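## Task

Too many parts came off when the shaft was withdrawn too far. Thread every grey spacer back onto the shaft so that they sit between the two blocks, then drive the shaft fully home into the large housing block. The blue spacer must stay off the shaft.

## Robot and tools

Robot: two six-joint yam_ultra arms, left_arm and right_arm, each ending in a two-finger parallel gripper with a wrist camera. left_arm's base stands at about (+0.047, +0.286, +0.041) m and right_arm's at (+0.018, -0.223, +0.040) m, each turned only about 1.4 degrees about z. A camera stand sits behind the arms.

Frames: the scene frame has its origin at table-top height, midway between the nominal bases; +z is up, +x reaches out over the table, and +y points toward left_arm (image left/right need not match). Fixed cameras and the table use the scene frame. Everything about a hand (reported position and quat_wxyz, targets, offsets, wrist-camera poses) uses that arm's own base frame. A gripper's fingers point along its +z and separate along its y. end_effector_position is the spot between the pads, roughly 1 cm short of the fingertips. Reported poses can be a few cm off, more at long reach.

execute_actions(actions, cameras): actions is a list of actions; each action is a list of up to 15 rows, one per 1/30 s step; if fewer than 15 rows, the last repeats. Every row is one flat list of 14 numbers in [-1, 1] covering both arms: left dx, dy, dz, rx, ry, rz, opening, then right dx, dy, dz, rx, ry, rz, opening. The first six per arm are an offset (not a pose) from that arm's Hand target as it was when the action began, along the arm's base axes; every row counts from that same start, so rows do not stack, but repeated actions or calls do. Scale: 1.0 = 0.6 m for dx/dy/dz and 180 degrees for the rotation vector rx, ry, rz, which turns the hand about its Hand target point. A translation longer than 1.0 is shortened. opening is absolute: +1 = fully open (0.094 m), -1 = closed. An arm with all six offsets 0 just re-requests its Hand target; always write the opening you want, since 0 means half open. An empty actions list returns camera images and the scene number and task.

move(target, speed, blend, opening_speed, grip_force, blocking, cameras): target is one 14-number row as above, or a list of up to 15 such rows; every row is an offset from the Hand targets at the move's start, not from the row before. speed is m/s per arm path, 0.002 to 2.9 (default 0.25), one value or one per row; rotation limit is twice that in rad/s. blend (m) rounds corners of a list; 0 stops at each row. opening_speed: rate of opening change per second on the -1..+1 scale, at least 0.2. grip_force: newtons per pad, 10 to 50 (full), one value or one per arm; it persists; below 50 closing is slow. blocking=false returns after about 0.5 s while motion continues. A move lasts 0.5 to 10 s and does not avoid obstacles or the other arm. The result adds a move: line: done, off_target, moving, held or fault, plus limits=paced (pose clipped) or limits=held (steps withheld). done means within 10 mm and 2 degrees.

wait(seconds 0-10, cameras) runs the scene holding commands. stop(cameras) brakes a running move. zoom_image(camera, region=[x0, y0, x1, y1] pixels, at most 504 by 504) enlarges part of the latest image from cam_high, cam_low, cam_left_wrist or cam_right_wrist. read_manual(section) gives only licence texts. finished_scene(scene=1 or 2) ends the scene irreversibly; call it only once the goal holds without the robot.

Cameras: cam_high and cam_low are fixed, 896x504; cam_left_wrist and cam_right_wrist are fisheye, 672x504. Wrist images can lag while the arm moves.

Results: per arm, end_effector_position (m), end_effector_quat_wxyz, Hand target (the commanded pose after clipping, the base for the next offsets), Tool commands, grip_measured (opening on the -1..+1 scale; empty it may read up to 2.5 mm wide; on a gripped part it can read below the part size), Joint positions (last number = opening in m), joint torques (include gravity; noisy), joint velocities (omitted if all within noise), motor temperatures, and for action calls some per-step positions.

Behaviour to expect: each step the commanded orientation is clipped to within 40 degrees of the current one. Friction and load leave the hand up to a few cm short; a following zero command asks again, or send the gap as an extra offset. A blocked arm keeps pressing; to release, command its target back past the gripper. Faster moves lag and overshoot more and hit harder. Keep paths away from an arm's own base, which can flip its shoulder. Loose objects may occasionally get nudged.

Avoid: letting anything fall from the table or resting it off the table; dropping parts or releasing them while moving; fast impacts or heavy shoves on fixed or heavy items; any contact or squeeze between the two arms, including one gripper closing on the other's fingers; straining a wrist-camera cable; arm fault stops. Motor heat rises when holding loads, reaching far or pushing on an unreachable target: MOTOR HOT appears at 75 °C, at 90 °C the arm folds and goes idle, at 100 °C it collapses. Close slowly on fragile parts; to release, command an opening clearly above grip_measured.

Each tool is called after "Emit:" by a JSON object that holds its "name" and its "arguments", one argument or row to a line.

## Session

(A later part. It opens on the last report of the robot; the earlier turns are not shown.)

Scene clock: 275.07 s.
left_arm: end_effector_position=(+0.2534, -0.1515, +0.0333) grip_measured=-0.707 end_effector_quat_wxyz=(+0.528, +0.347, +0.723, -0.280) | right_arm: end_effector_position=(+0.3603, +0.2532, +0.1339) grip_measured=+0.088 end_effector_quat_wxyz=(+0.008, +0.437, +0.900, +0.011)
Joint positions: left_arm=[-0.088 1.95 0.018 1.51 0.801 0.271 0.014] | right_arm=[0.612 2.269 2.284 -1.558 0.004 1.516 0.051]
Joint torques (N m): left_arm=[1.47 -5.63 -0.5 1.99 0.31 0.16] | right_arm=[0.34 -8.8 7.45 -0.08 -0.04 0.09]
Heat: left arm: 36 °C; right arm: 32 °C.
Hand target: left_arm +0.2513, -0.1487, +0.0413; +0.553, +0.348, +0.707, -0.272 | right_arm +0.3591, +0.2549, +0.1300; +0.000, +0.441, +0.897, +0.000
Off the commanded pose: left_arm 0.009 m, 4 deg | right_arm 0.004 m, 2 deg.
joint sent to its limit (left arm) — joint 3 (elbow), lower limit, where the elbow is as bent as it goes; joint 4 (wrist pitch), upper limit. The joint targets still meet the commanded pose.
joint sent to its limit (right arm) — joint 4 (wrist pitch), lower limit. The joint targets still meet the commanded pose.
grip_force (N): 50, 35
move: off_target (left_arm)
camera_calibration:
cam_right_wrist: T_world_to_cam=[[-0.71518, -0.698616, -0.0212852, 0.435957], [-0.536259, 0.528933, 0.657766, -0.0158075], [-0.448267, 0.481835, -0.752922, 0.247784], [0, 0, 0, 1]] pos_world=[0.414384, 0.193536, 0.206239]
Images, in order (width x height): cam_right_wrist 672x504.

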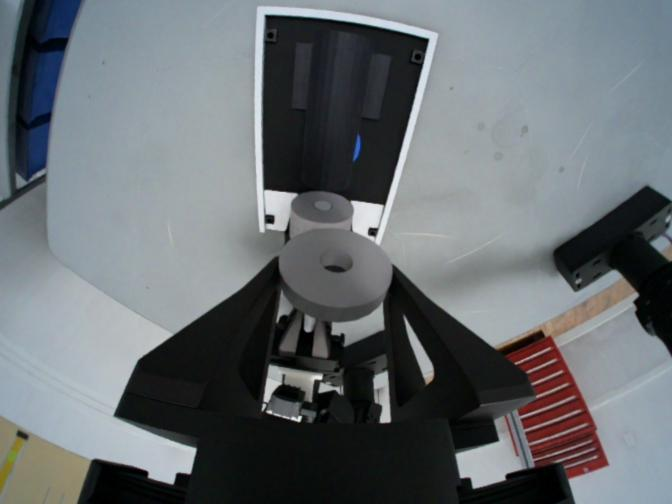

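Emit:
{"name": "move", "arguments": {
  "target": [
    [0.0,0.0,0.0,0,0,0,-1, 0.0025,0.0228,0,0,0,0,-0.12],
    [0.0,0.0,0.0,0,0,0,-1, 0.0025,0.0228,-0.04,0,0,0,-0.12]
  ],
  "speed": 0.08,
  "cameras": ["cam_right_wrist","cam_left_wrist"]
}}

Emit:
{"name": "zoom_image", "arguments": {
  "camera": "cam_right_wrist",
  "region": [230, 160, 430, 320]
}}

Emit:
{"name": "zoom_image", "arguments": {
  "camera": "cam_left_wrist",
  "region": [250, 0, 450, 200]
}}

Scene clock: 278.23 s.
left_arm: end_effector_position=(+0.2534, -0.1515, +0.0333) grip_measured=-0.707 end_effector_quat_wxyz=(+0.528, +0.347, +0.723, -0.280) | right_arm: end_effector_position=(+0.3622, +0.2672, +0.1173) grip_measured=+0.088 end_effector_quat_wxyz=(+0.007, +0.437, +0.900, +0.010)
Joint positions: left_arm=[-0.088 1.95 0.018 1.51 0.801 0.271 0.014] | right_arm=[0.635 2.31 2.286 -1.523 0.004 1.539 0.051]
Joint torques (N m): left_arm=[1.35 -5.72 -0.34 1.98 0.41 0.13] | right_arm=[0.34 -9.25 4.89 0.16 -0.04 0.09]
Motor temperatures (°C): left_arm=[23 28 29 37 24 26 26] | right_arm=[27 26 27 31 27 26 25]
Heat: left arm: 37 °C; right arm: 31 °C.
Hand target: left_arm +0.2513, -0.1487, +0.0413; +0.553, +0.348, +0.707, -0.272 | right_arm +0.3606, +0.2686, +0.1059; +0.000, +0.441, +0.897, +0.000
Off the commanded pose: left_arm 0.009 m, 4 deg | right_arm 0.012 m, 2 deg.
joint sent to its limit (left arm) — joint 3 (elbow), lower limit, where the elbow is as bent as it goes; joint 4 (wrist pitch), upper limit. The joint targets still meet the commanded pose.
grip_force (N): 50, 35
move: off_target (left_arm, right_arm)
camera_calibration:
cam_left_wrist: T_world_to_cam=[[-0.784076, -0.604076, 0.142538, 0.101309], [-0.57355, 0.617424, -0.538357, 0.270242], [0.237202, -0.503865, -0.830575, 0.000753237], [0, 0, 0, 1]] pos_world=[0.234253, -0.105276, 0.131672]
cam_right_wrist: T_world_to_cam=[[-0.715239, -0.698626, -0.0188651, 0.446445], [-0.534676, 0.529608, 0.658511, -0.0120451], [-0.450061, 0.481079, -0.752335, 0.230198], [0, 0, 0, 1]] pos_world=[0.416477, 0.207533, 0.18954]
Images, in order (width x height): cam_left_wrist 672x504, cam_right_wrist 672x504.

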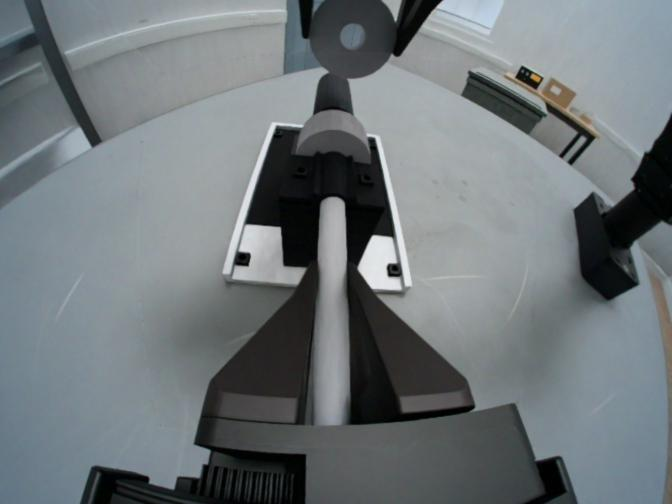

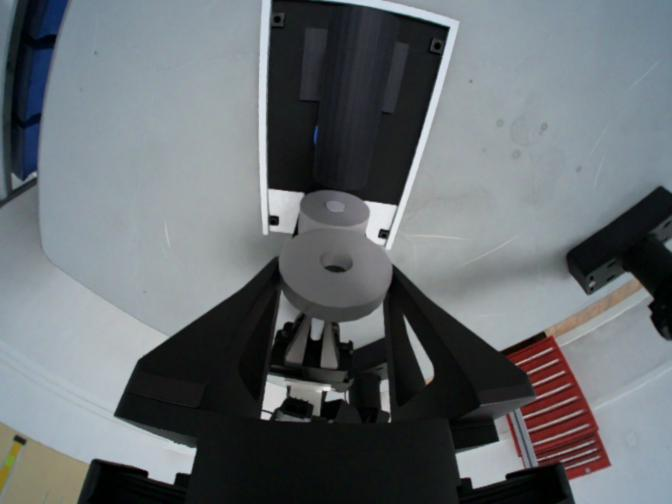

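Scaled by 2.520 from the camera's 672x504 image, which has a finer 960x720 frame.

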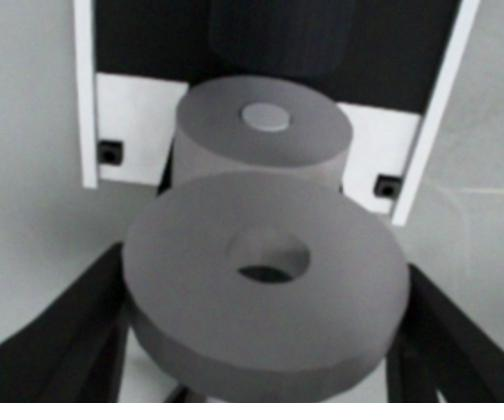

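Scaled by 2.520 from the camera's 672x504 image, which has a finer 960x720 frame.

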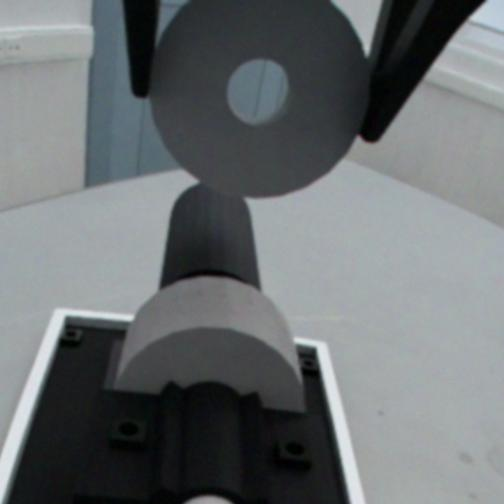

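Emit:
{"name": "move", "arguments": {
  "target": [
    [0.0,0.0,0.0,0,0,0,-1, 0,0,-0.05,0,0,0,-0.12]
  ],
  "speed": 0.05,
  "cameras": ["cam_right_wrist","cam_low"]
}}

Emit:
{"name": "zoom_image", "arguments": {
  "camera": "cam_right_wrist",
  "region": [230, 160, 430, 320]
}}

Emit:
{"name": "zoom_image", "arguments": {
  "camera": "cam_low",
  "region": [350, 200, 450, 280]
}}

Scene clock: 281.10 s.
left_arm: end_effector_position=(+0.2534, -0.1515, +0.0333) grip_measured=-0.707 end_effector_quat_wxyz=(+0.528, +0.347, +0.723, -0.280) | right_arm: end_effector_position=(+0.3631, +0.2678, +0.0797) grip_measured=+0.088 end_effector_quat_wxyz=(+0.003, +0.437, +0.900, +0.002)
Joint positions: left_arm=[-0.088 1.95 0.018 1.51 0.801 0.271 0.014] | right_arm=[0.635 2.31 2.135 -1.389 0.004 1.539 0.051]
Joint torques (N m): left_arm=[1.48 -5.83 -0.5 1.98 0.36 0.15] | right_arm=[0.34 -10.7 4.79 0.08 -0.04 0.09]
Heat: left arm: 37 °C; right arm: 31 °C.
Hand target: left_arm +0.2513, -0.1487, +0.0413; +0.553, +0.348, +0.707, -0.272 | right_arm +0.3606, +0.2686, +0.0760; +0.000, +0.441, +0.897, +0.000
Off the commanded pose: left_arm 0.009 m, 4 deg | right_arm 0.005 m, 1 deg.
joint sent to its limit (left arm) — joint 3 (elbow), lower limit, where the elbow is as bent as it goes; joint 4 (wrist pitch), upper limit. The joint targets still meet the commanded pose.
grip_force (N): 50, 35
move: off_target (left_arm)
camera_calibration:
cam_right_wrist: T_world_to_cam=[[-0.715339, -0.698775, -0.00216824, 0.44563], [-0.525776, 0.53619, 0.660348, 0.00779541], [-0.460272, 0.473512, -0.750957, 0.207621], [0, 0, 0, 1]] pos_world=[0.418437, 0.208904, 0.151733]
Images, in order (width x height): cam_low 896x504, cam_right_wrist 672x504.

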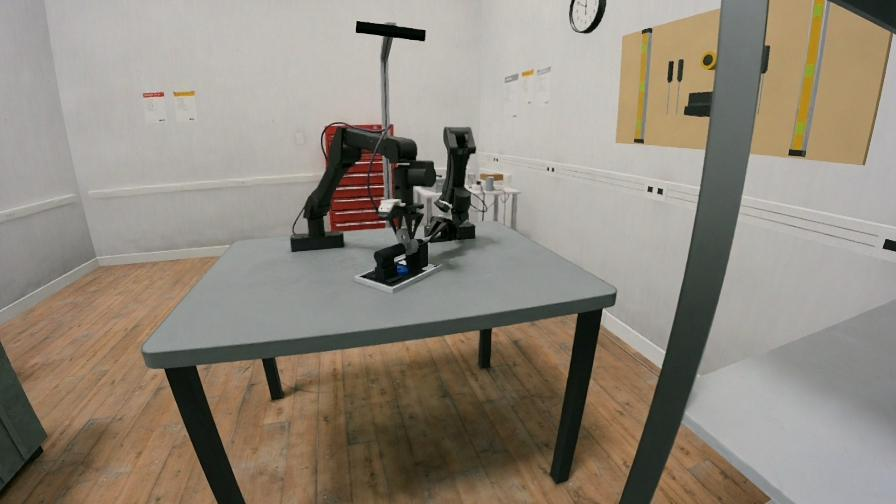

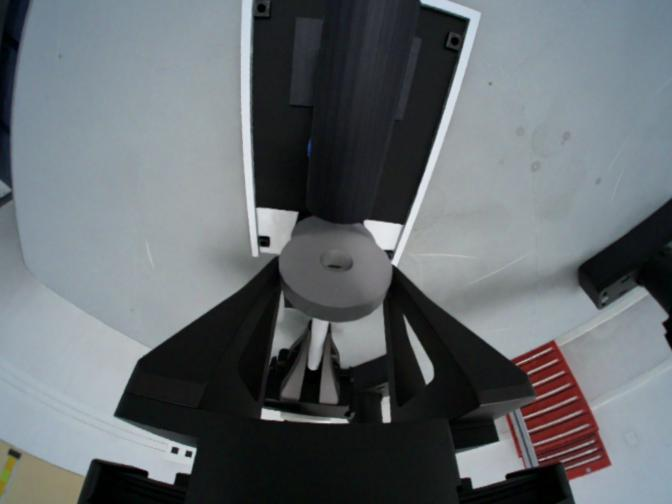

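Scaled by 2.520 from the camera's 672x504 image, which has a finer 960x720 frame.

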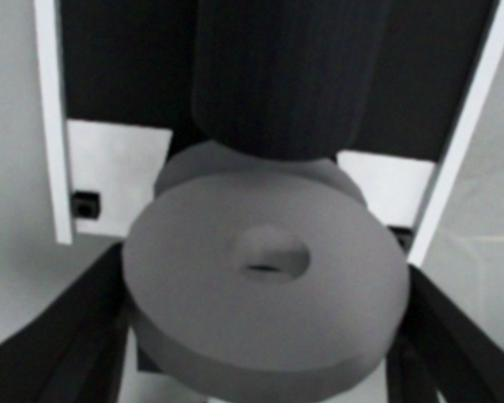

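Scaled by 5.040 from the camera's 896x504 image, which has a finer 1280x720 frame.

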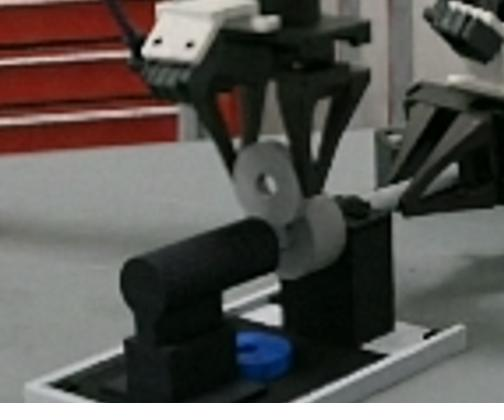

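Emit:
{"name": "move", "arguments": {
  "target": [
    [0.0,0.0,0.0,0,0,0,-1, 0,0,-0.035,0,0,0,-0.12]
  ],
  "speed": 0.04,
  "cameras": ["cam_right_wrist","cam_low"]
}}

Emit:
{"name": "zoom_image", "arguments": {
  "camera": "cam_right_wrist",
  "region": [230, 160, 430, 320]
}}

Emit:
{"name": "zoom_image", "arguments": {
  "camera": "cam_low",
  "region": [350, 200, 450, 280]
}}

Scene clock: 282.90 s.
left_arm: end_effector_position=(+0.2534, -0.1515, +0.0333) grip_measured=-0.707 end_effector_quat_wxyz=(+0.528, +0.347, +0.723, -0.280) | right_arm: end_effector_position=(+0.3635, +0.2681, +0.0585) grip_measured=+0.088 end_effector_quat_wxyz=(+0.003, +0.437, +0.900, +0.002)
Joint positions: left_arm=[-0.088 1.95 0.018 1.51 0.801 0.271 0.014] | right_arm=[0.635 2.31 2.051 -1.305 0.004 1.539 0.051]
Joint torques (N m): left_arm=[1.52 -5.85 -0.54 1.99 0.32 0.12] | right_arm=[0.34 -10.82 4.72 0.09 -0.05 0.09]
Heat: left arm: 37 °C; right arm: 31 °C.
Hand target: left_arm +0.2513, -0.1487, +0.0413; +0.553, +0.348, +0.707, -0.272 | right_arm +0.3606, +0.2686, +0.0550; +0.000, +0.441, +0.897, +0.000
Off the commanded pose: left_arm 0.009 m, 4 deg | right_arm 0.005 m, 1 deg.
joint sent to its limit (left arm) — joint 3 (elbow), lower limit, where the elbow is as bent as it goes; joint 4 (wrist pitch), upper limit. The joint targets still meet the commanded pose.
grip_force (N): 50, 35
move: off_target (left_arm)
camera_calibration:
cam_right_wrist: T_world_to_cam=[[-0.715339, -0.698775, -0.00216824, 0.44608], [-0.525776, 0.53619, 0.660348, 0.0217782], [-0.460272, 0.473512, -0.750957, 0.191818], [0, 0, 0, 1]] pos_world=[0.418837, 0.209204, 0.130633]
Images, in order (width x height): cam_low 896x504, cam_right_wrist 672x504.

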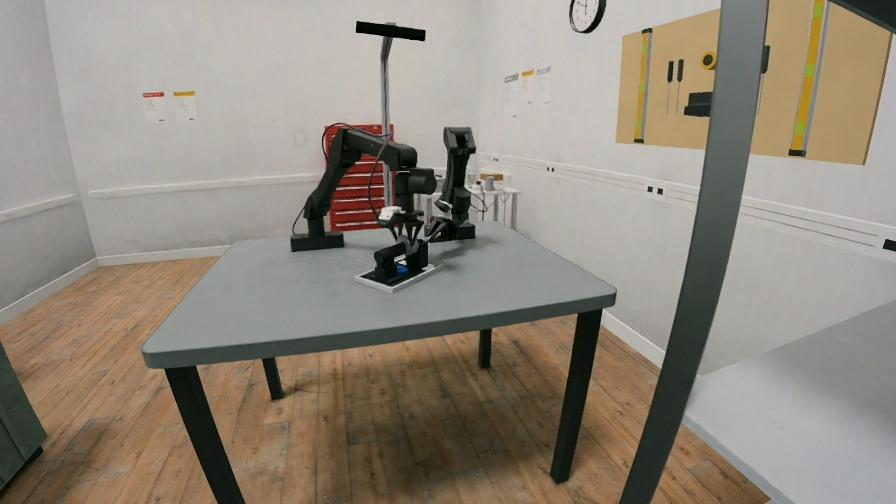

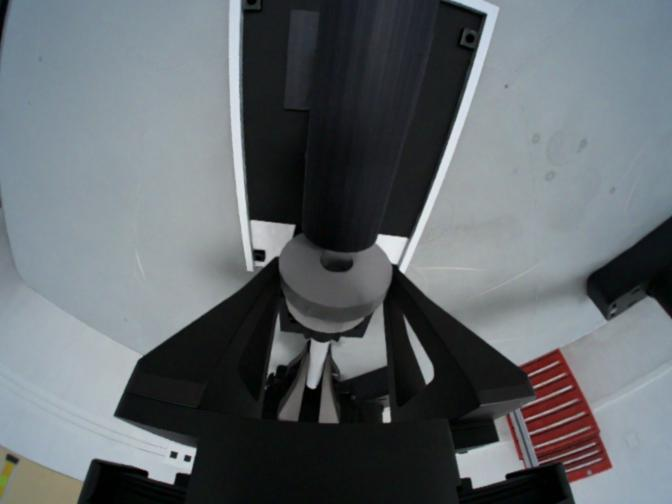

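Scaled by 2.520 from the camera's 672x504 image, which has a finer 960x720 frame.

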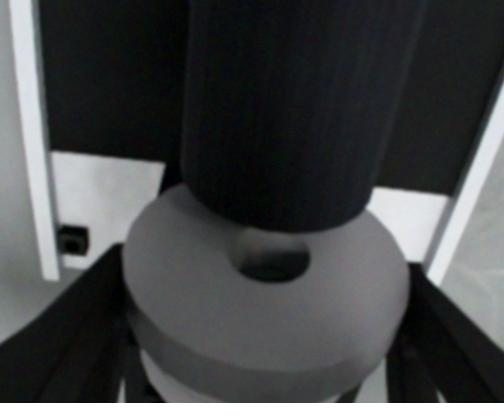

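Scaled by 5.040 from the camera's 896x504 image, which has a finer 1280x720 frame.

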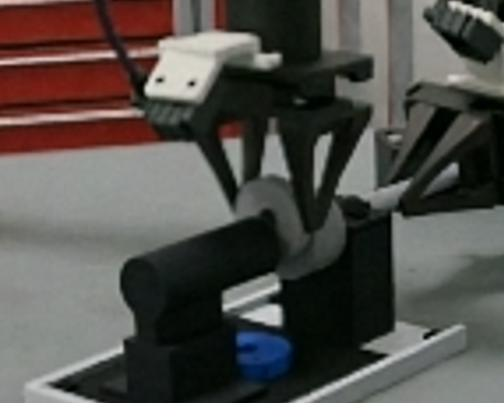

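Emit:
{"name": "move", "arguments": {
  "target": [
    [0.0,0.0,0.0,0,0,0,-1, 0,0,-0.018,0,0,0,-0.12]
  ],
  "speed": 0.03,
  "cameras": ["cam_right_wrist","cam_left_wrist"]
}}

Emit:
{"name": "zoom_image", "arguments": {
  "camera": "cam_right_wrist",
  "region": [250, 190, 420, 350]
}}

Emit:
{"name": "zoom_image", "arguments": {
  "camera": "cam_left_wrist",
  "region": [270, 50, 400, 180]
}}

Scene clock: 284.83 s.
left_arm: end_effector_position=(+0.2534, -0.1514, +0.0334) grip_measured=-0.707 end_effector_quat_wxyz=(+0.528, +0.347, +0.723, -0.280) | right_arm: end_effector_position=(+0.3633, +0.2679, +0.0500) grip_measured=+0.088 end_effector_quat_wxyz=(+0.003, +0.437, +0.900, +0.002)
Joint positions: left_arm=[-0.088 1.95 0.018 1.51 0.802 0.271 0.014] | right_arm=[0.635 2.31 2.017 -1.271 0.004 1.539 0.051]
Joint torques (N m): left_arm=[1.39 -5.82 -0.49 2.03 0.32 0.12] | right_arm=[0.35 -10.63 4.41 0.18 -0.04 0.09]
Heat: left arm: 37 °C; right arm: 31 °C.
Hand target: left_arm +0.2513, -0.1486, +0.0413; +0.553, +0.348, +0.707, -0.272 | right_arm +0.3606, +0.2686, +0.0442; +0.000, +0.441, +0.897, +0.000
Off the commanded pose: left_arm 0.009 m, 4 deg | right_arm 0.006 m, 1 deg.
joint sent to its limit (left arm) — joint 3 (elbow), lower limit, where the elbow is as bent as it goes; joint 4 (wrist pitch), upper limit. The joint targets still meet the commanded pose.
grip_force (N): 50, 35
move: off_target (left_arm)
camera_calibration:
cam_left_wrist: T_world_to_cam=[[-0.784056, -0.604064, 0.1427, 0.101405], [-0.57358, 0.61728, -0.53849, 0.270128], [0.237197, -0.504056, -0.830461, 0.000819508], [0, 0, 0, 1]] pos_world=[0.234253, -0.105076, 0.131671]
cam_right_wrist: T_world_to_cam=[[-0.715339, -0.698775, -0.00216824, 0.445707], [-0.525776, 0.53619, 0.660348, 0.0274067], [-0.460272, 0.473512, -0.750957, 0.185317], [0, 0, 0, 1]] pos_world=[0.418537, 0.209004, 0.122033]
Images, in order (width x height): cam_left_wrist 672x504, cam_right_wrist 672x504.

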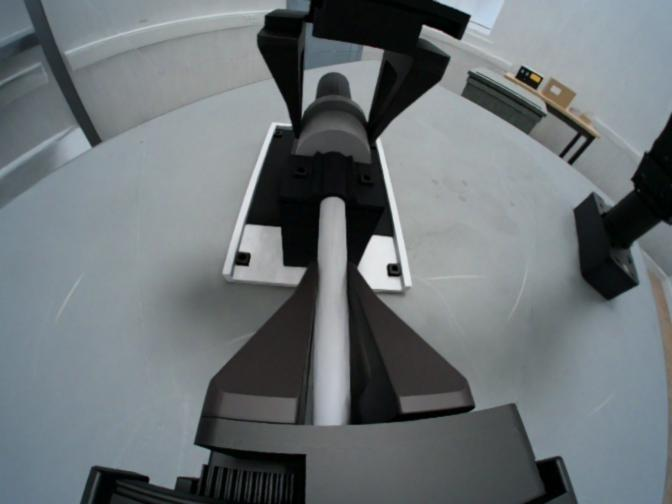

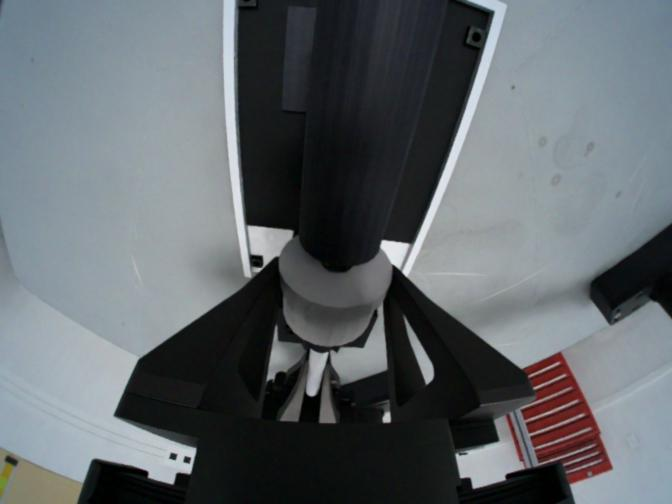

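Scaled by 2.965 from the camera's 672x504 image, which has a finer 960x720 frame.

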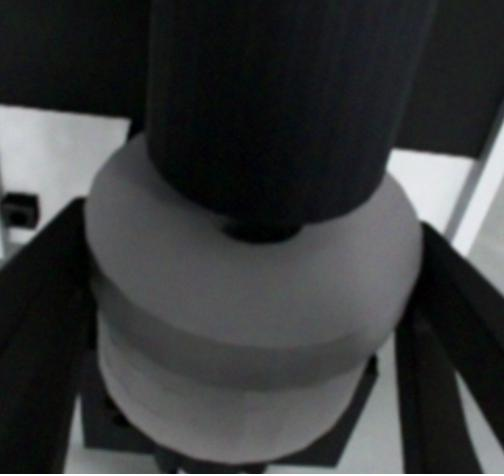

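Scaled by 3.877 from the camera's 672x504 image, which has a finer 960x720 frame.

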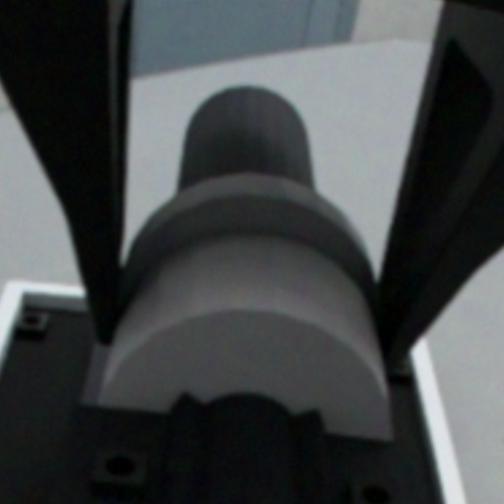

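Emit:
{"name": "move", "arguments": {
  "target": [
    [0.0,0.0,0.0,0,0,0,-1, 0.001,0.0008,-0.0065,0,0,0,-0.12]
  ],
  "speed": 0.03,
  "cameras": ["cam_left_wrist"]
}}

Emit:
{"name": "zoom_image", "arguments": {
  "camera": "cam_left_wrist",
  "region": [270, 50, 400, 180]
}}

Scene clock: 287.37 s.
left_arm: end_effector_position=(+0.2534, -0.1514, +0.0334) grip_measured=-0.707 end_effector_quat_wxyz=(+0.528, +0.347, +0.723, -0.281) | right_arm: end_effector_position=(+0.3635, +0.2681, +0.0491) grip_measured=+0.088 end_effector_quat_wxyz=(+0.004, +0.437, +0.900, +0.003)
Joint positions: left_arm=[-0.088 1.95 0.018 1.51 0.802 0.271 0.014] | right_arm=[0.635 2.31 2.014 -1.266 0.004 1.539 0.051]
Joint torques (N m): left_arm=[1.26 -5.85 -0.38 2 0.33 0.14] | right_arm=[0.36 -10.26 4.12 0.25 -0.05 0.09]
Heat: left arm: 37 °C; right arm: 31 °C.
Hand target: left_arm +0.2513, -0.1487, +0.0413; +0.553, +0.348, +0.707, -0.272 | right_arm +0.3612, +0.2691, +0.0403; +0.000, +0.441, +0.897, +0.000
Off the commanded pose: left_arm 0.009 m, 4 deg | right_arm 0.009 m, 1 deg.
joint sent to its limit (left arm) — joint 3 (elbow), lower limit, where the elbow is as bent as it goes; joint 4 (wrist pitch), upper limit. The joint targets still meet the commanded pose.
grip_force (N): 50, 35
move: off_target (left_arm)
camera_calibration:
cam_left_wrist: T_world_to_cam=[[-0.78425, -0.603782, 0.142824, 0.10145], [-0.573393, 0.617379, -0.538575, 0.27016], [0.237006, -0.504271, -0.830385, 0.000914383], [0, 0, 0, 1]] pos_world=[0.234253, -0.105076, 0.131771]
Images, in order (width x height): cam_left_wrist 672x504.

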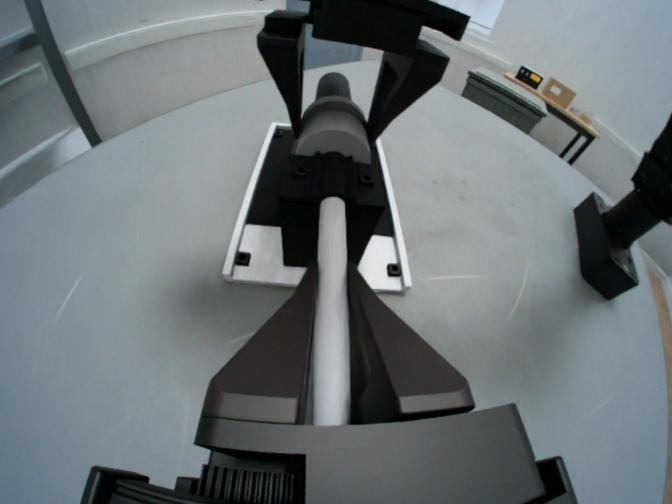

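Scaled by 3.877 from the camera's 672x504 image, which has a finer 960x720 frame.

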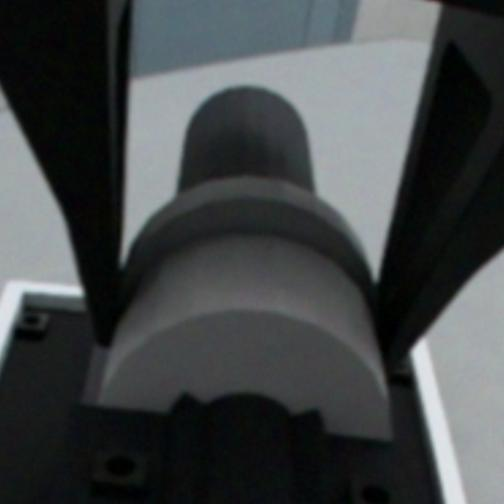

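Emit:
{"name": "move", "arguments": {
  "target": [
    [0.0,0.0,0.0,0,0,0,-1, 0.001,0.0008,-0.007,0,0,0,-0.12]
  ],
  "speed": 0.03,
  "cameras": ["cam_left_wrist"]
}}

Emit:
{"name": "zoom_image", "arguments": {
  "camera": "cam_left_wrist",
  "region": [270, 50, 400, 180]
}}

Scene clock: 288.40 s.
left_arm: end_effector_position=(+0.2534, -0.1514, +0.0334) grip_measured=-0.707 end_effector_quat_wxyz=(+0.528, +0.347, +0.723, -0.281) | right_arm: end_effector_position=(+0.3633, +0.2680, +0.0482) grip_measured=+0.088 end_effector_quat_wxyz=(+0.004, +0.437, +0.900, +0.003)
Joint positions: left_arm=[-0.087 1.95 0.018 1.51 0.803 0.271 0.014] | right_arm=[0.635 2.31 2.01 -1.263 0.004 1.539 0.051]
Joint torques (N m): left_arm=[1.37 -5.7 -0.39 2 0.34 0.16] | right_arm=[0.35 -9.89 3.81 0.33 -0.04 0.09]
Heat: left arm: 37 °C; right arm: 31 °C.
Hand target: left_arm +0.2513, -0.1486, +0.0413; +0.553, +0.348, +0.707, -0.272 | right_arm +0.3618, +0.2695, +0.0361; +0.000, +0.441, +0.897, +0.000
Off the commanded pose: left_arm 0.009 m, 4 deg | right_arm 0.012 m, 1 deg.
joint sent to its limit (left arm) — joint 3 (elbow), lower limit, where the elbow is as bent as it goes; joint 4 (wrist pitch), upper limit. The joint targets still meet the commanded pose.
grip_force (N): 50, 35
move: off_target (left_arm, right_arm)
camera_calibration:
cam_left_wrist: T_world_to_cam=[[-0.784242, -0.603773, 0.14291, 0.101437], [-0.573402, 0.617294, -0.538664, 0.270164], [0.237013, -0.504388, -0.830312, 0.000890475], [0, 0, 0, 1]] pos_world=[0.234253, -0.105077, 0.131771]
Images, in order (width x height): cam_left_wrist 672x504.

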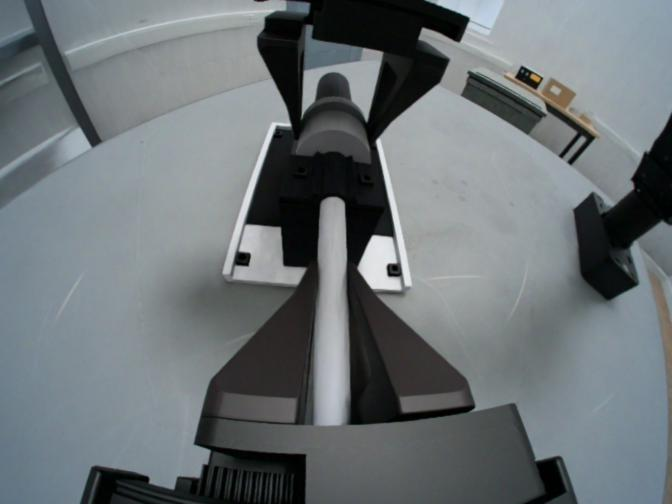

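Scaled by 3.877 from the camera's 672x504 image, which has a finer 960x720 frame.

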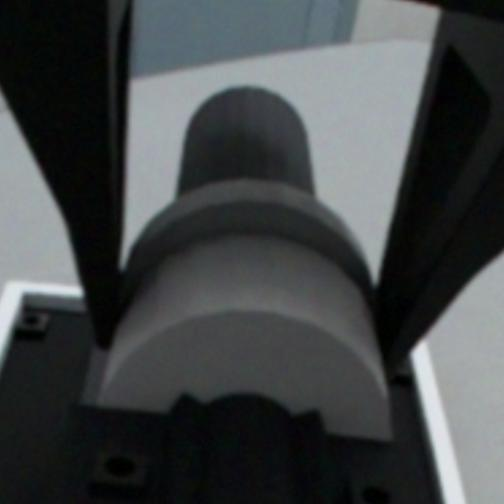

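Emit:
{"name": "move", "arguments": {
  "target": [
    [0.006,-0.0085,0.0,0,0,0,-1, 0,0,-0.003,0,0,0,-0.12]
  ],
  "speed": 0.02,
  "cameras": ["cam_left_wrist","cam_right_wrist"]
}}

Emit:
{"name": "zoom_image", "arguments": {
  "camera": "cam_left_wrist",
  "region": [270, 50, 400, 180]
}}

Emit:
{"name": "zoom_image", "arguments": {
  "camera": "cam_right_wrist",
  "region": [250, 190, 420, 350]
}}

Scene clock: 290.00 s.
left_arm: end_effector_position=(+0.2534, -0.1532, +0.0338) grip_measured=-0.707 end_effector_quat_wxyz=(+0.529, +0.348, +0.722, -0.279) | right_arm: end_effector_position=(+0.3633, +0.2680, +0.0474) grip_measured=+0.088 end_effector_quat_wxyz=(+0.004, +0.437, +0.900, +0.003)
Joint positions: left_arm=[-0.1 1.945 0.018 1.51 0.791 0.269 0.014] | right_arm=[0.635 2.31 2.007 -1.26 0.004 1.539 0.051]
Joint torques (N m): left_arm=[-0.64 -5.27 0.64 2 0.11 0.01] | right_arm=[0.36 -9.84 3.56 0.37 -0.05 0.09]
Heat: left arm: 38 °C; right arm: 31 °C.
Hand target: left_arm +0.2549, -0.1538, +0.0414; +0.553, +0.348, +0.707, -0.272 | right_arm +0.3618, +0.2695, +0.0342; +0.000, +0.441, +0.897, +0.000
Off the commanded pose: left_arm 0.008 m, 3 deg | right_arm 0.013 m, 1 deg.
joint sent to its limit (left arm) — joint 4 (wrist pitch), upper limit. The joint targets still meet the commanded pose.
grip_force (N): 50, 35
move: off_target (left_arm, right_arm)
camera_calibration:
cam_left_wrist: T_world_to_cam=[[-0.785319, -0.603508, 0.138027, 0.100797], [-0.570963, 0.619852, -0.538317, 0.271219], [0.239323, -0.501559, -0.831362, 0.000225484], [0, 0, 0, 1]] pos_world=[0.23396, -0.107171, 0.132277]
cam_right_wrist: T_world_to_cam=[[-0.715396, -0.698713, -0.00292948, 0.445806], [-0.526144, 0.535939, 0.660259, 0.029341], [-0.459761, 0.473888, -0.751032, 0.183082], [0, 0, 0, 1]] pos_world=[0.418539, 0.209005, 0.119433]
Images, in order (width x height): cam_left_wrist 672x504, cam_right_wrist 672x504.

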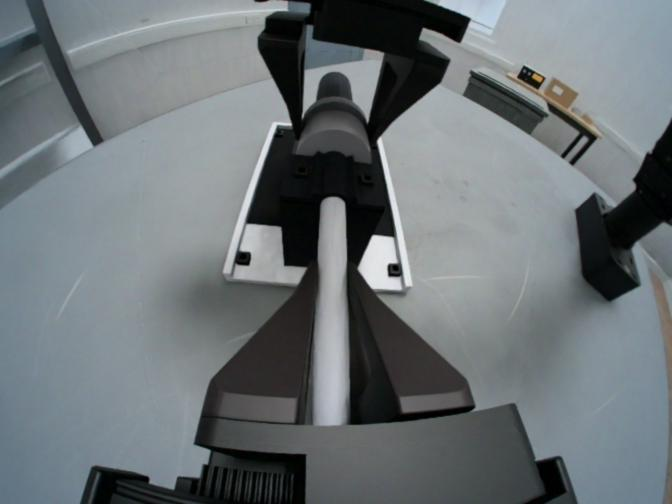

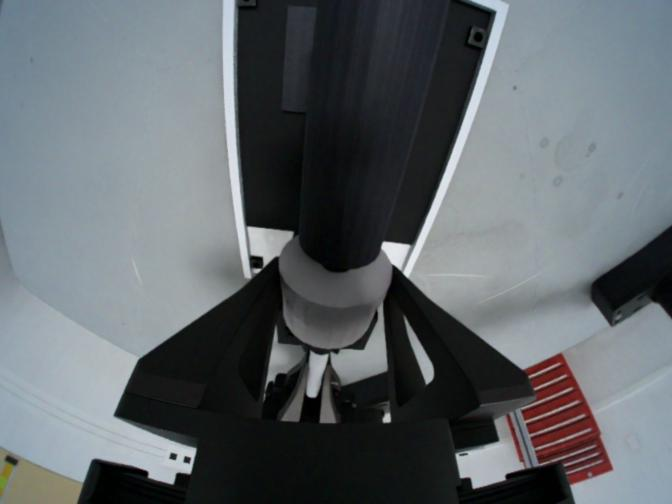

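Scaled by 3.877 from the camera's 672x504 image, which has a finer 960x720 frame.

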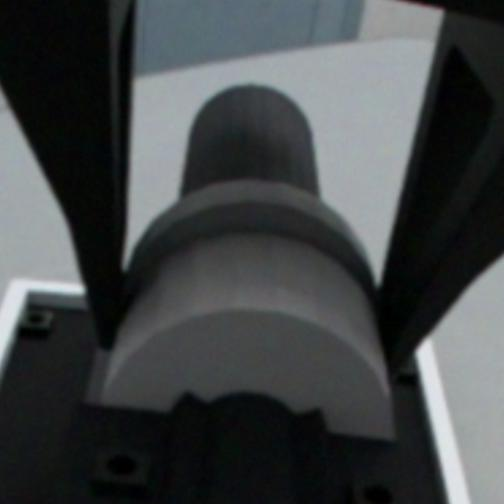

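Scaled by 2.965 from the camera's 672x504 image, which has a finer 960x720 frame.

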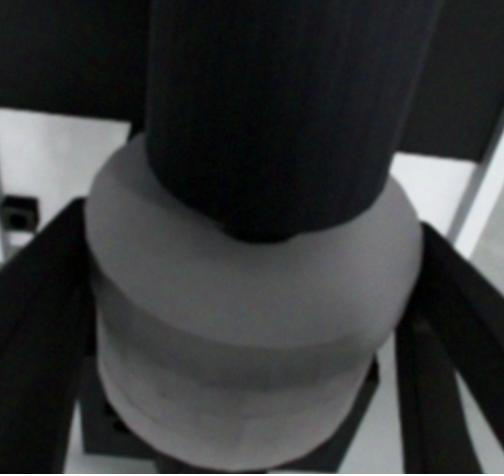

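Emit:
{"name": "move", "arguments": {
  "target": [
    [0.0055,-0.0072,0.0,0,0,0,-1, 0,0,0,0,0,0,-0.12]
  ],
  "speed": 0.02,
  "cameras": ["cam_right_wrist"]
}}

Emit:
{"name": "zoom_image", "arguments": {
  "camera": "cam_right_wrist",
  "region": [250, 190, 420, 350]
}}

Scene clock: 291.17 s.
left_arm: end_effector_position=(+0.2540, -0.1545, +0.0336) grip_measured=-0.707 end_effector_quat_wxyz=(+0.528, +0.345, +0.725, -0.278) | right_arm: end_effector_position=(+0.3635, +0.2681, +0.0474) grip_measured=+0.088 end_effector_quat_wxyz=(+0.004, +0.437, +0.900, +0.003)
Joint positions: left_arm=[-0.113 1.942 0.018 1.51 0.773 0.258 0.014] | right_arm=[0.635 2.31 2.007 -1.259 0.004 1.539 0.051]
Joint torques (N m): left_arm=[-1.65 -4.68 1.72 2.04 0.04 -0.04] | right_arm=[0.36 -9.84 3.58 0.37 -0.04 0.09]
Heat: left arm: 38 °C; right arm: 31 °C.
Hand target: left_arm +0.2582, -0.1581, +0.0413; +0.553, +0.348, +0.707, -0.272 | right_arm +0.3618, +0.2695, +0.0342; +0.000, +0.441, +0.897, +0.000
Off the commanded pose: left_arm 0.010 m, 4 deg | right_arm 0.013 m, 1 deg.
joint sent to its limit (left arm) — joint 4 (wrist pitch), upper limit. The joint targets still meet the commanded pose.
grip_force (N): 50, 35
move: off_target (left_arm, right_arm)
camera_calibration:
cam_right_wrist: T_world_to_cam=[[-0.715385, -0.698721, -0.00368348, 0.446036], [-0.526558, 0.535635, 0.660176, 0.0295865], [-0.459306, 0.474219, -0.751102, 0.182829], [0, 0, 0, 1]] pos_world=[0.418641, 0.209106, 0.119434]
Images, in order (width x height): cam_right_wrist 672x504.

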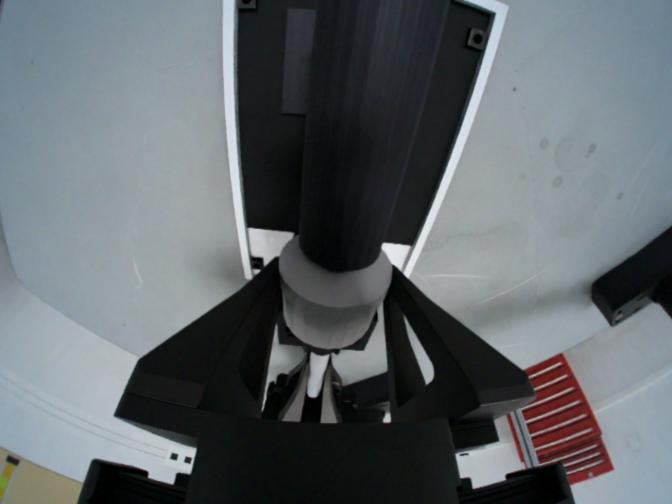

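Scaled by 2.965 from the camera's 672x504 image, which has a finer 960x720 frame.

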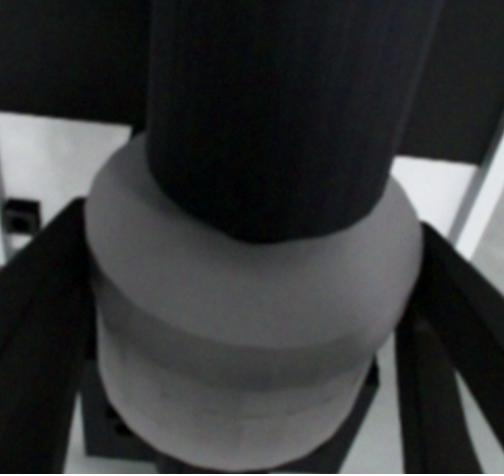

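Emit:
{"name": "move", "arguments": {
  "target": [
    [-0.006,0.008,0.0,0,0,0,-1, 0,0,0,0,0,0,-0.12],
    [-0.006,0.008,0.0,0,0,0,-1, -0.0035,-0.0027,-0.010,0,0,0,-0.12]
  ],
  "speed": 0.03
}}

Scene clock: 295.93 s.
left_arm: end_effector_position=(+0.2543, -0.1537, +0.0338) grip_measured=-0.707 end_effector_quat_wxyz=(+0.528, +0.345, +0.724, -0.278) | right_arm: end_effector_position=(+0.3632, +0.2680, +0.0435) grip_measured=+0.088 end_effector_quat_wxyz=(+0.006, +0.437, +0.900, +0.007)
Joint positions: left_arm=[-0.109 1.942 0.018 1.51 0.775 0.259 0.014] | right_arm=[0.635 2.299 1.973 -1.226 0.004 1.539 0.051]
Joint torques (N m): left_arm=[0.49 -5.01 0.66 2.03 0.3 0.08] | right_arm=[0.34 -9.62 3.18 0.37 -0.05 0.09]
Heat: left arm: 38 °C; right arm: 31 °C.
Hand target: left_arm +0.2546, -0.1533, +0.0413; +0.553, +0.348, +0.707, -0.272 | right_arm +0.3596, +0.2679, +0.0282; +0.000, +0.441, +0.897, +0.000
Off the commanded pose: left_arm 0.008 m, 4 deg | right_arm 0.016 m, 1 deg.
joint sent to its limit (left arm) — joint 4 (wrist pitch), upper limit. The joint targets still meet the commanded pose.
grip_force (N): 50, 35
move: off_target (left_arm, right_arm)

Emit:
{"name": "move", "arguments": {
  "target": [
    [0.006,-0.008,0.0,0,0,0,-1, 0,0,0,0,0,0,-0.12]
  ],
  "speed": 0.02,
  "cameras": ["cam_left_wrist","cam_right_wrist"]
}}

Emit:
{"name": "zoom_image", "arguments": {
  "camera": "cam_left_wrist",
  "region": [270, 50, 400, 180]
}}

Emit:
{"name": "zoom_image", "arguments": {
  "camera": "cam_right_wrist",
  "region": [250, 190, 420, 350]
}}

Scene clock: 297.10 s.
left_arm: end_effector_position=(+0.2541, -0.1545, +0.0337) grip_measured=-0.707 end_effector_quat_wxyz=(+0.528, +0.346, +0.724, -0.278) | right_arm: end_effector_position=(+0.3632, +0.2680, +0.0435) grip_measured=+0.088 end_effector_quat_wxyz=(+0.006, +0.437, +0.900, +0.007)
Joint positions: left_arm=[-0.113 1.942 0.018 1.51 0.773 0.258 0.014] | right_arm=[0.635 2.299 1.973 -1.226 0.004 1.539 0.051]
Joint torques (N m): left_arm=[-1.68 -4.51 1.69 2.03 0.03 -0.06] | right_arm=[0.36 -9.68 3.18 0.36 -0.04 0.09]
Heat: left arm: 38 °C; right arm: 31 °C.
Hand target: left_arm +0.2582, -0.1581, +0.0413; +0.553, +0.348, +0.707, -0.272 | right_arm +0.3596, +0.2679, +0.0282; +0.000, +0.441, +0.897, +0.000
Off the commanded pose: left_arm 0.009 m, 4 deg | right_arm 0.016 m, 1 deg.
joint sent to its limit (left arm) — joint 4 (wrist pitch), upper limit. The joint targets still meet the commanded pose.
grip_force (N): 50, 35
move: off_target (left_arm, right_arm)
camera_calibration:
cam_left_wrist: T_world_to_cam=[[-0.780948, -0.608436, 0.141159, 0.0985318], [-0.577113, 0.616476, -0.535629, 0.273317], [0.238875, -0.499763, -0.832572, -0.000253281], [0, 0, 0, 1]] pos_world=[0.234744, -0.10867, 0.132277]
cam_right_wrist: T_world_to_cam=[[-0.715305, -0.698696, -0.0127743, 0.44607], [-0.531273, 0.531845, 0.659462, 0.0348377], [-0.45397, 0.478503, -0.751629, 0.176835], [0, 0, 0, 1]] pos_world=[0.417862, 0.208523, 0.115638]
Images, in order (width x height): cam_left_wrist 672x504, cam_right_wrist 672x504.

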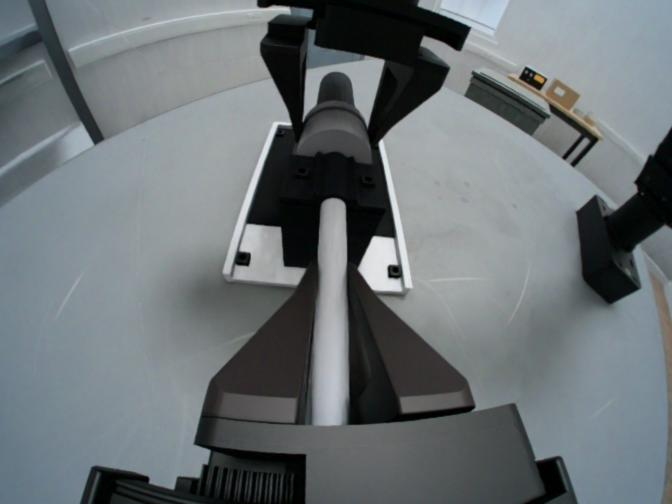

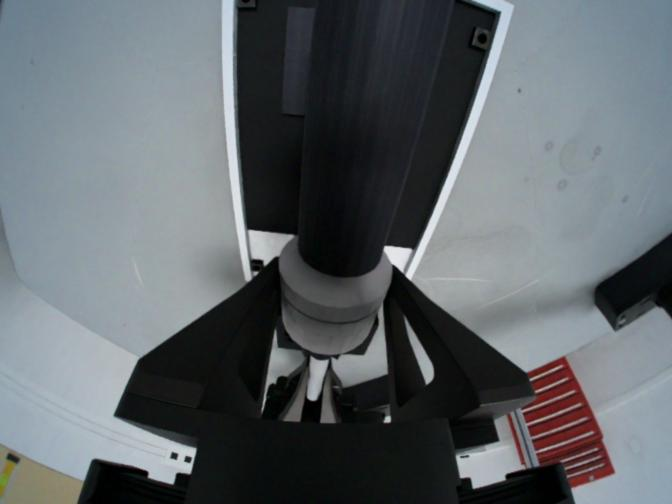

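Scaled by 3.877 from the camera's 672x504 image, which has a finer 960x720 frame.

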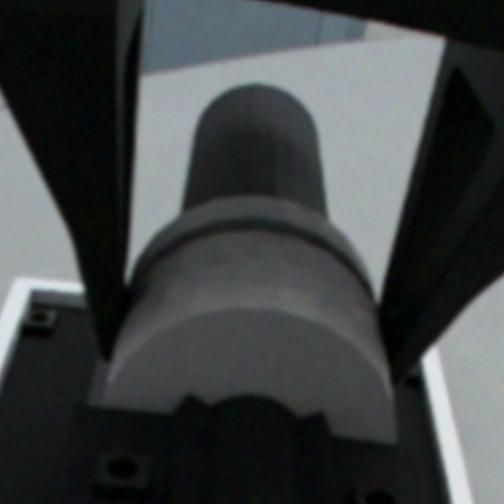

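Scaled by 2.965 from the camera's 672x504 image, which has a finer 960x720 frame.

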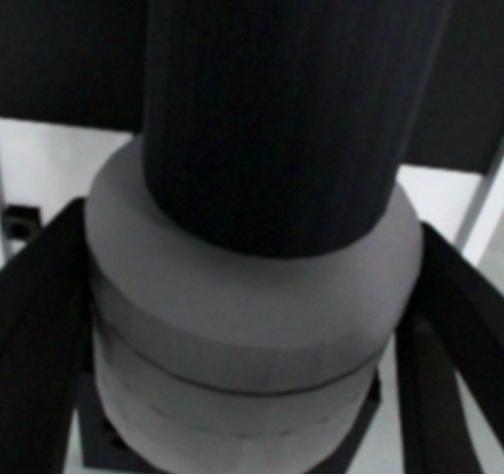

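Emit:
{"name": "move", "arguments": {
  "target": [
    [0,0,0,0,0,0,-1, 0,0,0.012,0,0,0,-0.12]
  ],
  "speed": 0.02
}}

Emit:
{"name": "move", "arguments": {
  "target": [
    [0,0,0,0,0,0,-1, 0,0,0.008,0,0,0,-0.12]
  ],
  "speed": 0.02
}}

Emit:
{"name": "move", "arguments": {
  "target": [
    [0,0,0,0,0,0,-1, 0,0,0.006,0,0,0,-0.12]
  ],
  "speed": 0.02
}}

Scene clock: 303.07 s.
left_arm: end_effector_position=(+0.2541, -0.1545, +0.0337) grip_measured=-0.707 end_effector_quat_wxyz=(+0.528, +0.346, +0.724, -0.278) | right_arm: end_effector_position=(+0.3631, +0.2679, +0.0437) grip_measured=+0.088 end_effector_quat_wxyz=(+0.006, +0.437, +0.900, +0.007)
Joint positions: left_arm=[-0.113 1.942 0.018 1.51 0.773 0.258 0.014] | right_arm=[0.635 2.298 1.973 -1.227 0.004 1.539 0.051]
Joint torques (N m): left_arm=[-1.78 -4.56 1.57 2.03 0.06 -0.03] | right_arm=[0.32 -9.87 4.93 0.12 -0.04 0.09]
Heat: left arm: 38 °C; right arm: 31 °C.
Hand target: left_arm +0.2582, -0.1581, +0.0413; +0.553, +0.348, +0.707, -0.272 | right_arm +0.3596, +0.2679, +0.0355; +0.000, +0.441, +0.897, +0.000
Off the commanded pose: left_arm 0.009 m, 4 deg | right_arm 0.009 m, 1 deg.
joint sent to its limit (left arm) — joint 4 (wrist pitch), upper limit. The joint targets still meet the commanded pose.
grip_force (N): 50, 35
move: off_target (left_arm)

Scene clock: 303.77 s.
left_arm: end_effector_position=(+0.2541, -0.1546, +0.0337) grip_measured=-0.707 end_effector_quat_wxyz=(+0.528, +0.346, +0.724, -0.278) | right_arm: end_effector_position=(+0.3631, +0.2679, +0.0442) grip_measured=+0.088 end_effector_quat_wxyz=(+0.006, +0.437, +0.900, +0.007)
Joint positions: left_arm=[-0.114 1.942 0.018 1.51 0.772 0.258 0.014] | right_arm=[0.635 2.298 1.975 -1.229 0.004 1.539 0.051]
Joint torques (N m): left_arm=[-1.81 -4.72 1.62 2.04 0.06 -0.06] | right_arm=[0.35 -10.04 5.97 -0.02 -0.04 0.09]
Heat: left arm: 38 °C; right arm: 31 °C.
Hand target: left_arm +0.2582, -0.1581, +0.0413; +0.553, +0.348, +0.707, -0.272 | right_arm +0.3596, +0.2679, +0.0403; +0.000, +0.441, +0.897, +0.000
Off the commanded pose: left_arm 0.009 m, 4 deg | right_arm 0.005 m, 1 deg.
joint sent to its limit (left arm) — joint 4 (wrist pitch), upper limit. The joint targets still meet the commanded pose.
grip_force (N): 50, 35
move: off_target (left_arm)

Scene clock: 304.47 s.
left_arm: end_effector_position=(+0.2542, -0.1546, +0.0336) grip_measured=-0.707 end_effector_quat_wxyz=(+0.528, +0.345, +0.725, -0.277) | right_arm: end_effector_position=(+0.3631, +0.2679, +0.0449) grip_measured=+0.088 end_effector_quat_wxyz=(+0.006, +0.437, +0.900, +0.007)
Joint positions: left_arm=[-0.115 1.942 0.018 1.51 0.77 0.258 0.014] | right_arm=[0.635 2.298 1.978 -1.232 0.004 1.539 0.051]
Joint torques (N m): left_arm=[-1.44 -4.62 1.65 2 0.08 -0.06] | right_arm=[0.34 -10.19 6.68 -0.11 -0.04 0.09]
Heat: left arm: 38 °C; right arm: 31 °C.
Hand target: left_arm +0.2583, -0.1581, +0.0413; +0.553, +0.348, +0.707, -0.272 | right_arm +0.3596, +0.2679, +0.0438; +0.000, +0.441, +0.897, +0.000
Off the commanded pose: left_arm 0.009 m, 4 deg | right_arm 0.004 m, 1 deg.
joint sent to its limit (left arm) — joint 4 (wrist pitch), upper limit. The joint targets still meet the commanded pose.
grip_force (N): 50, 35
move: off_target (left_arm)


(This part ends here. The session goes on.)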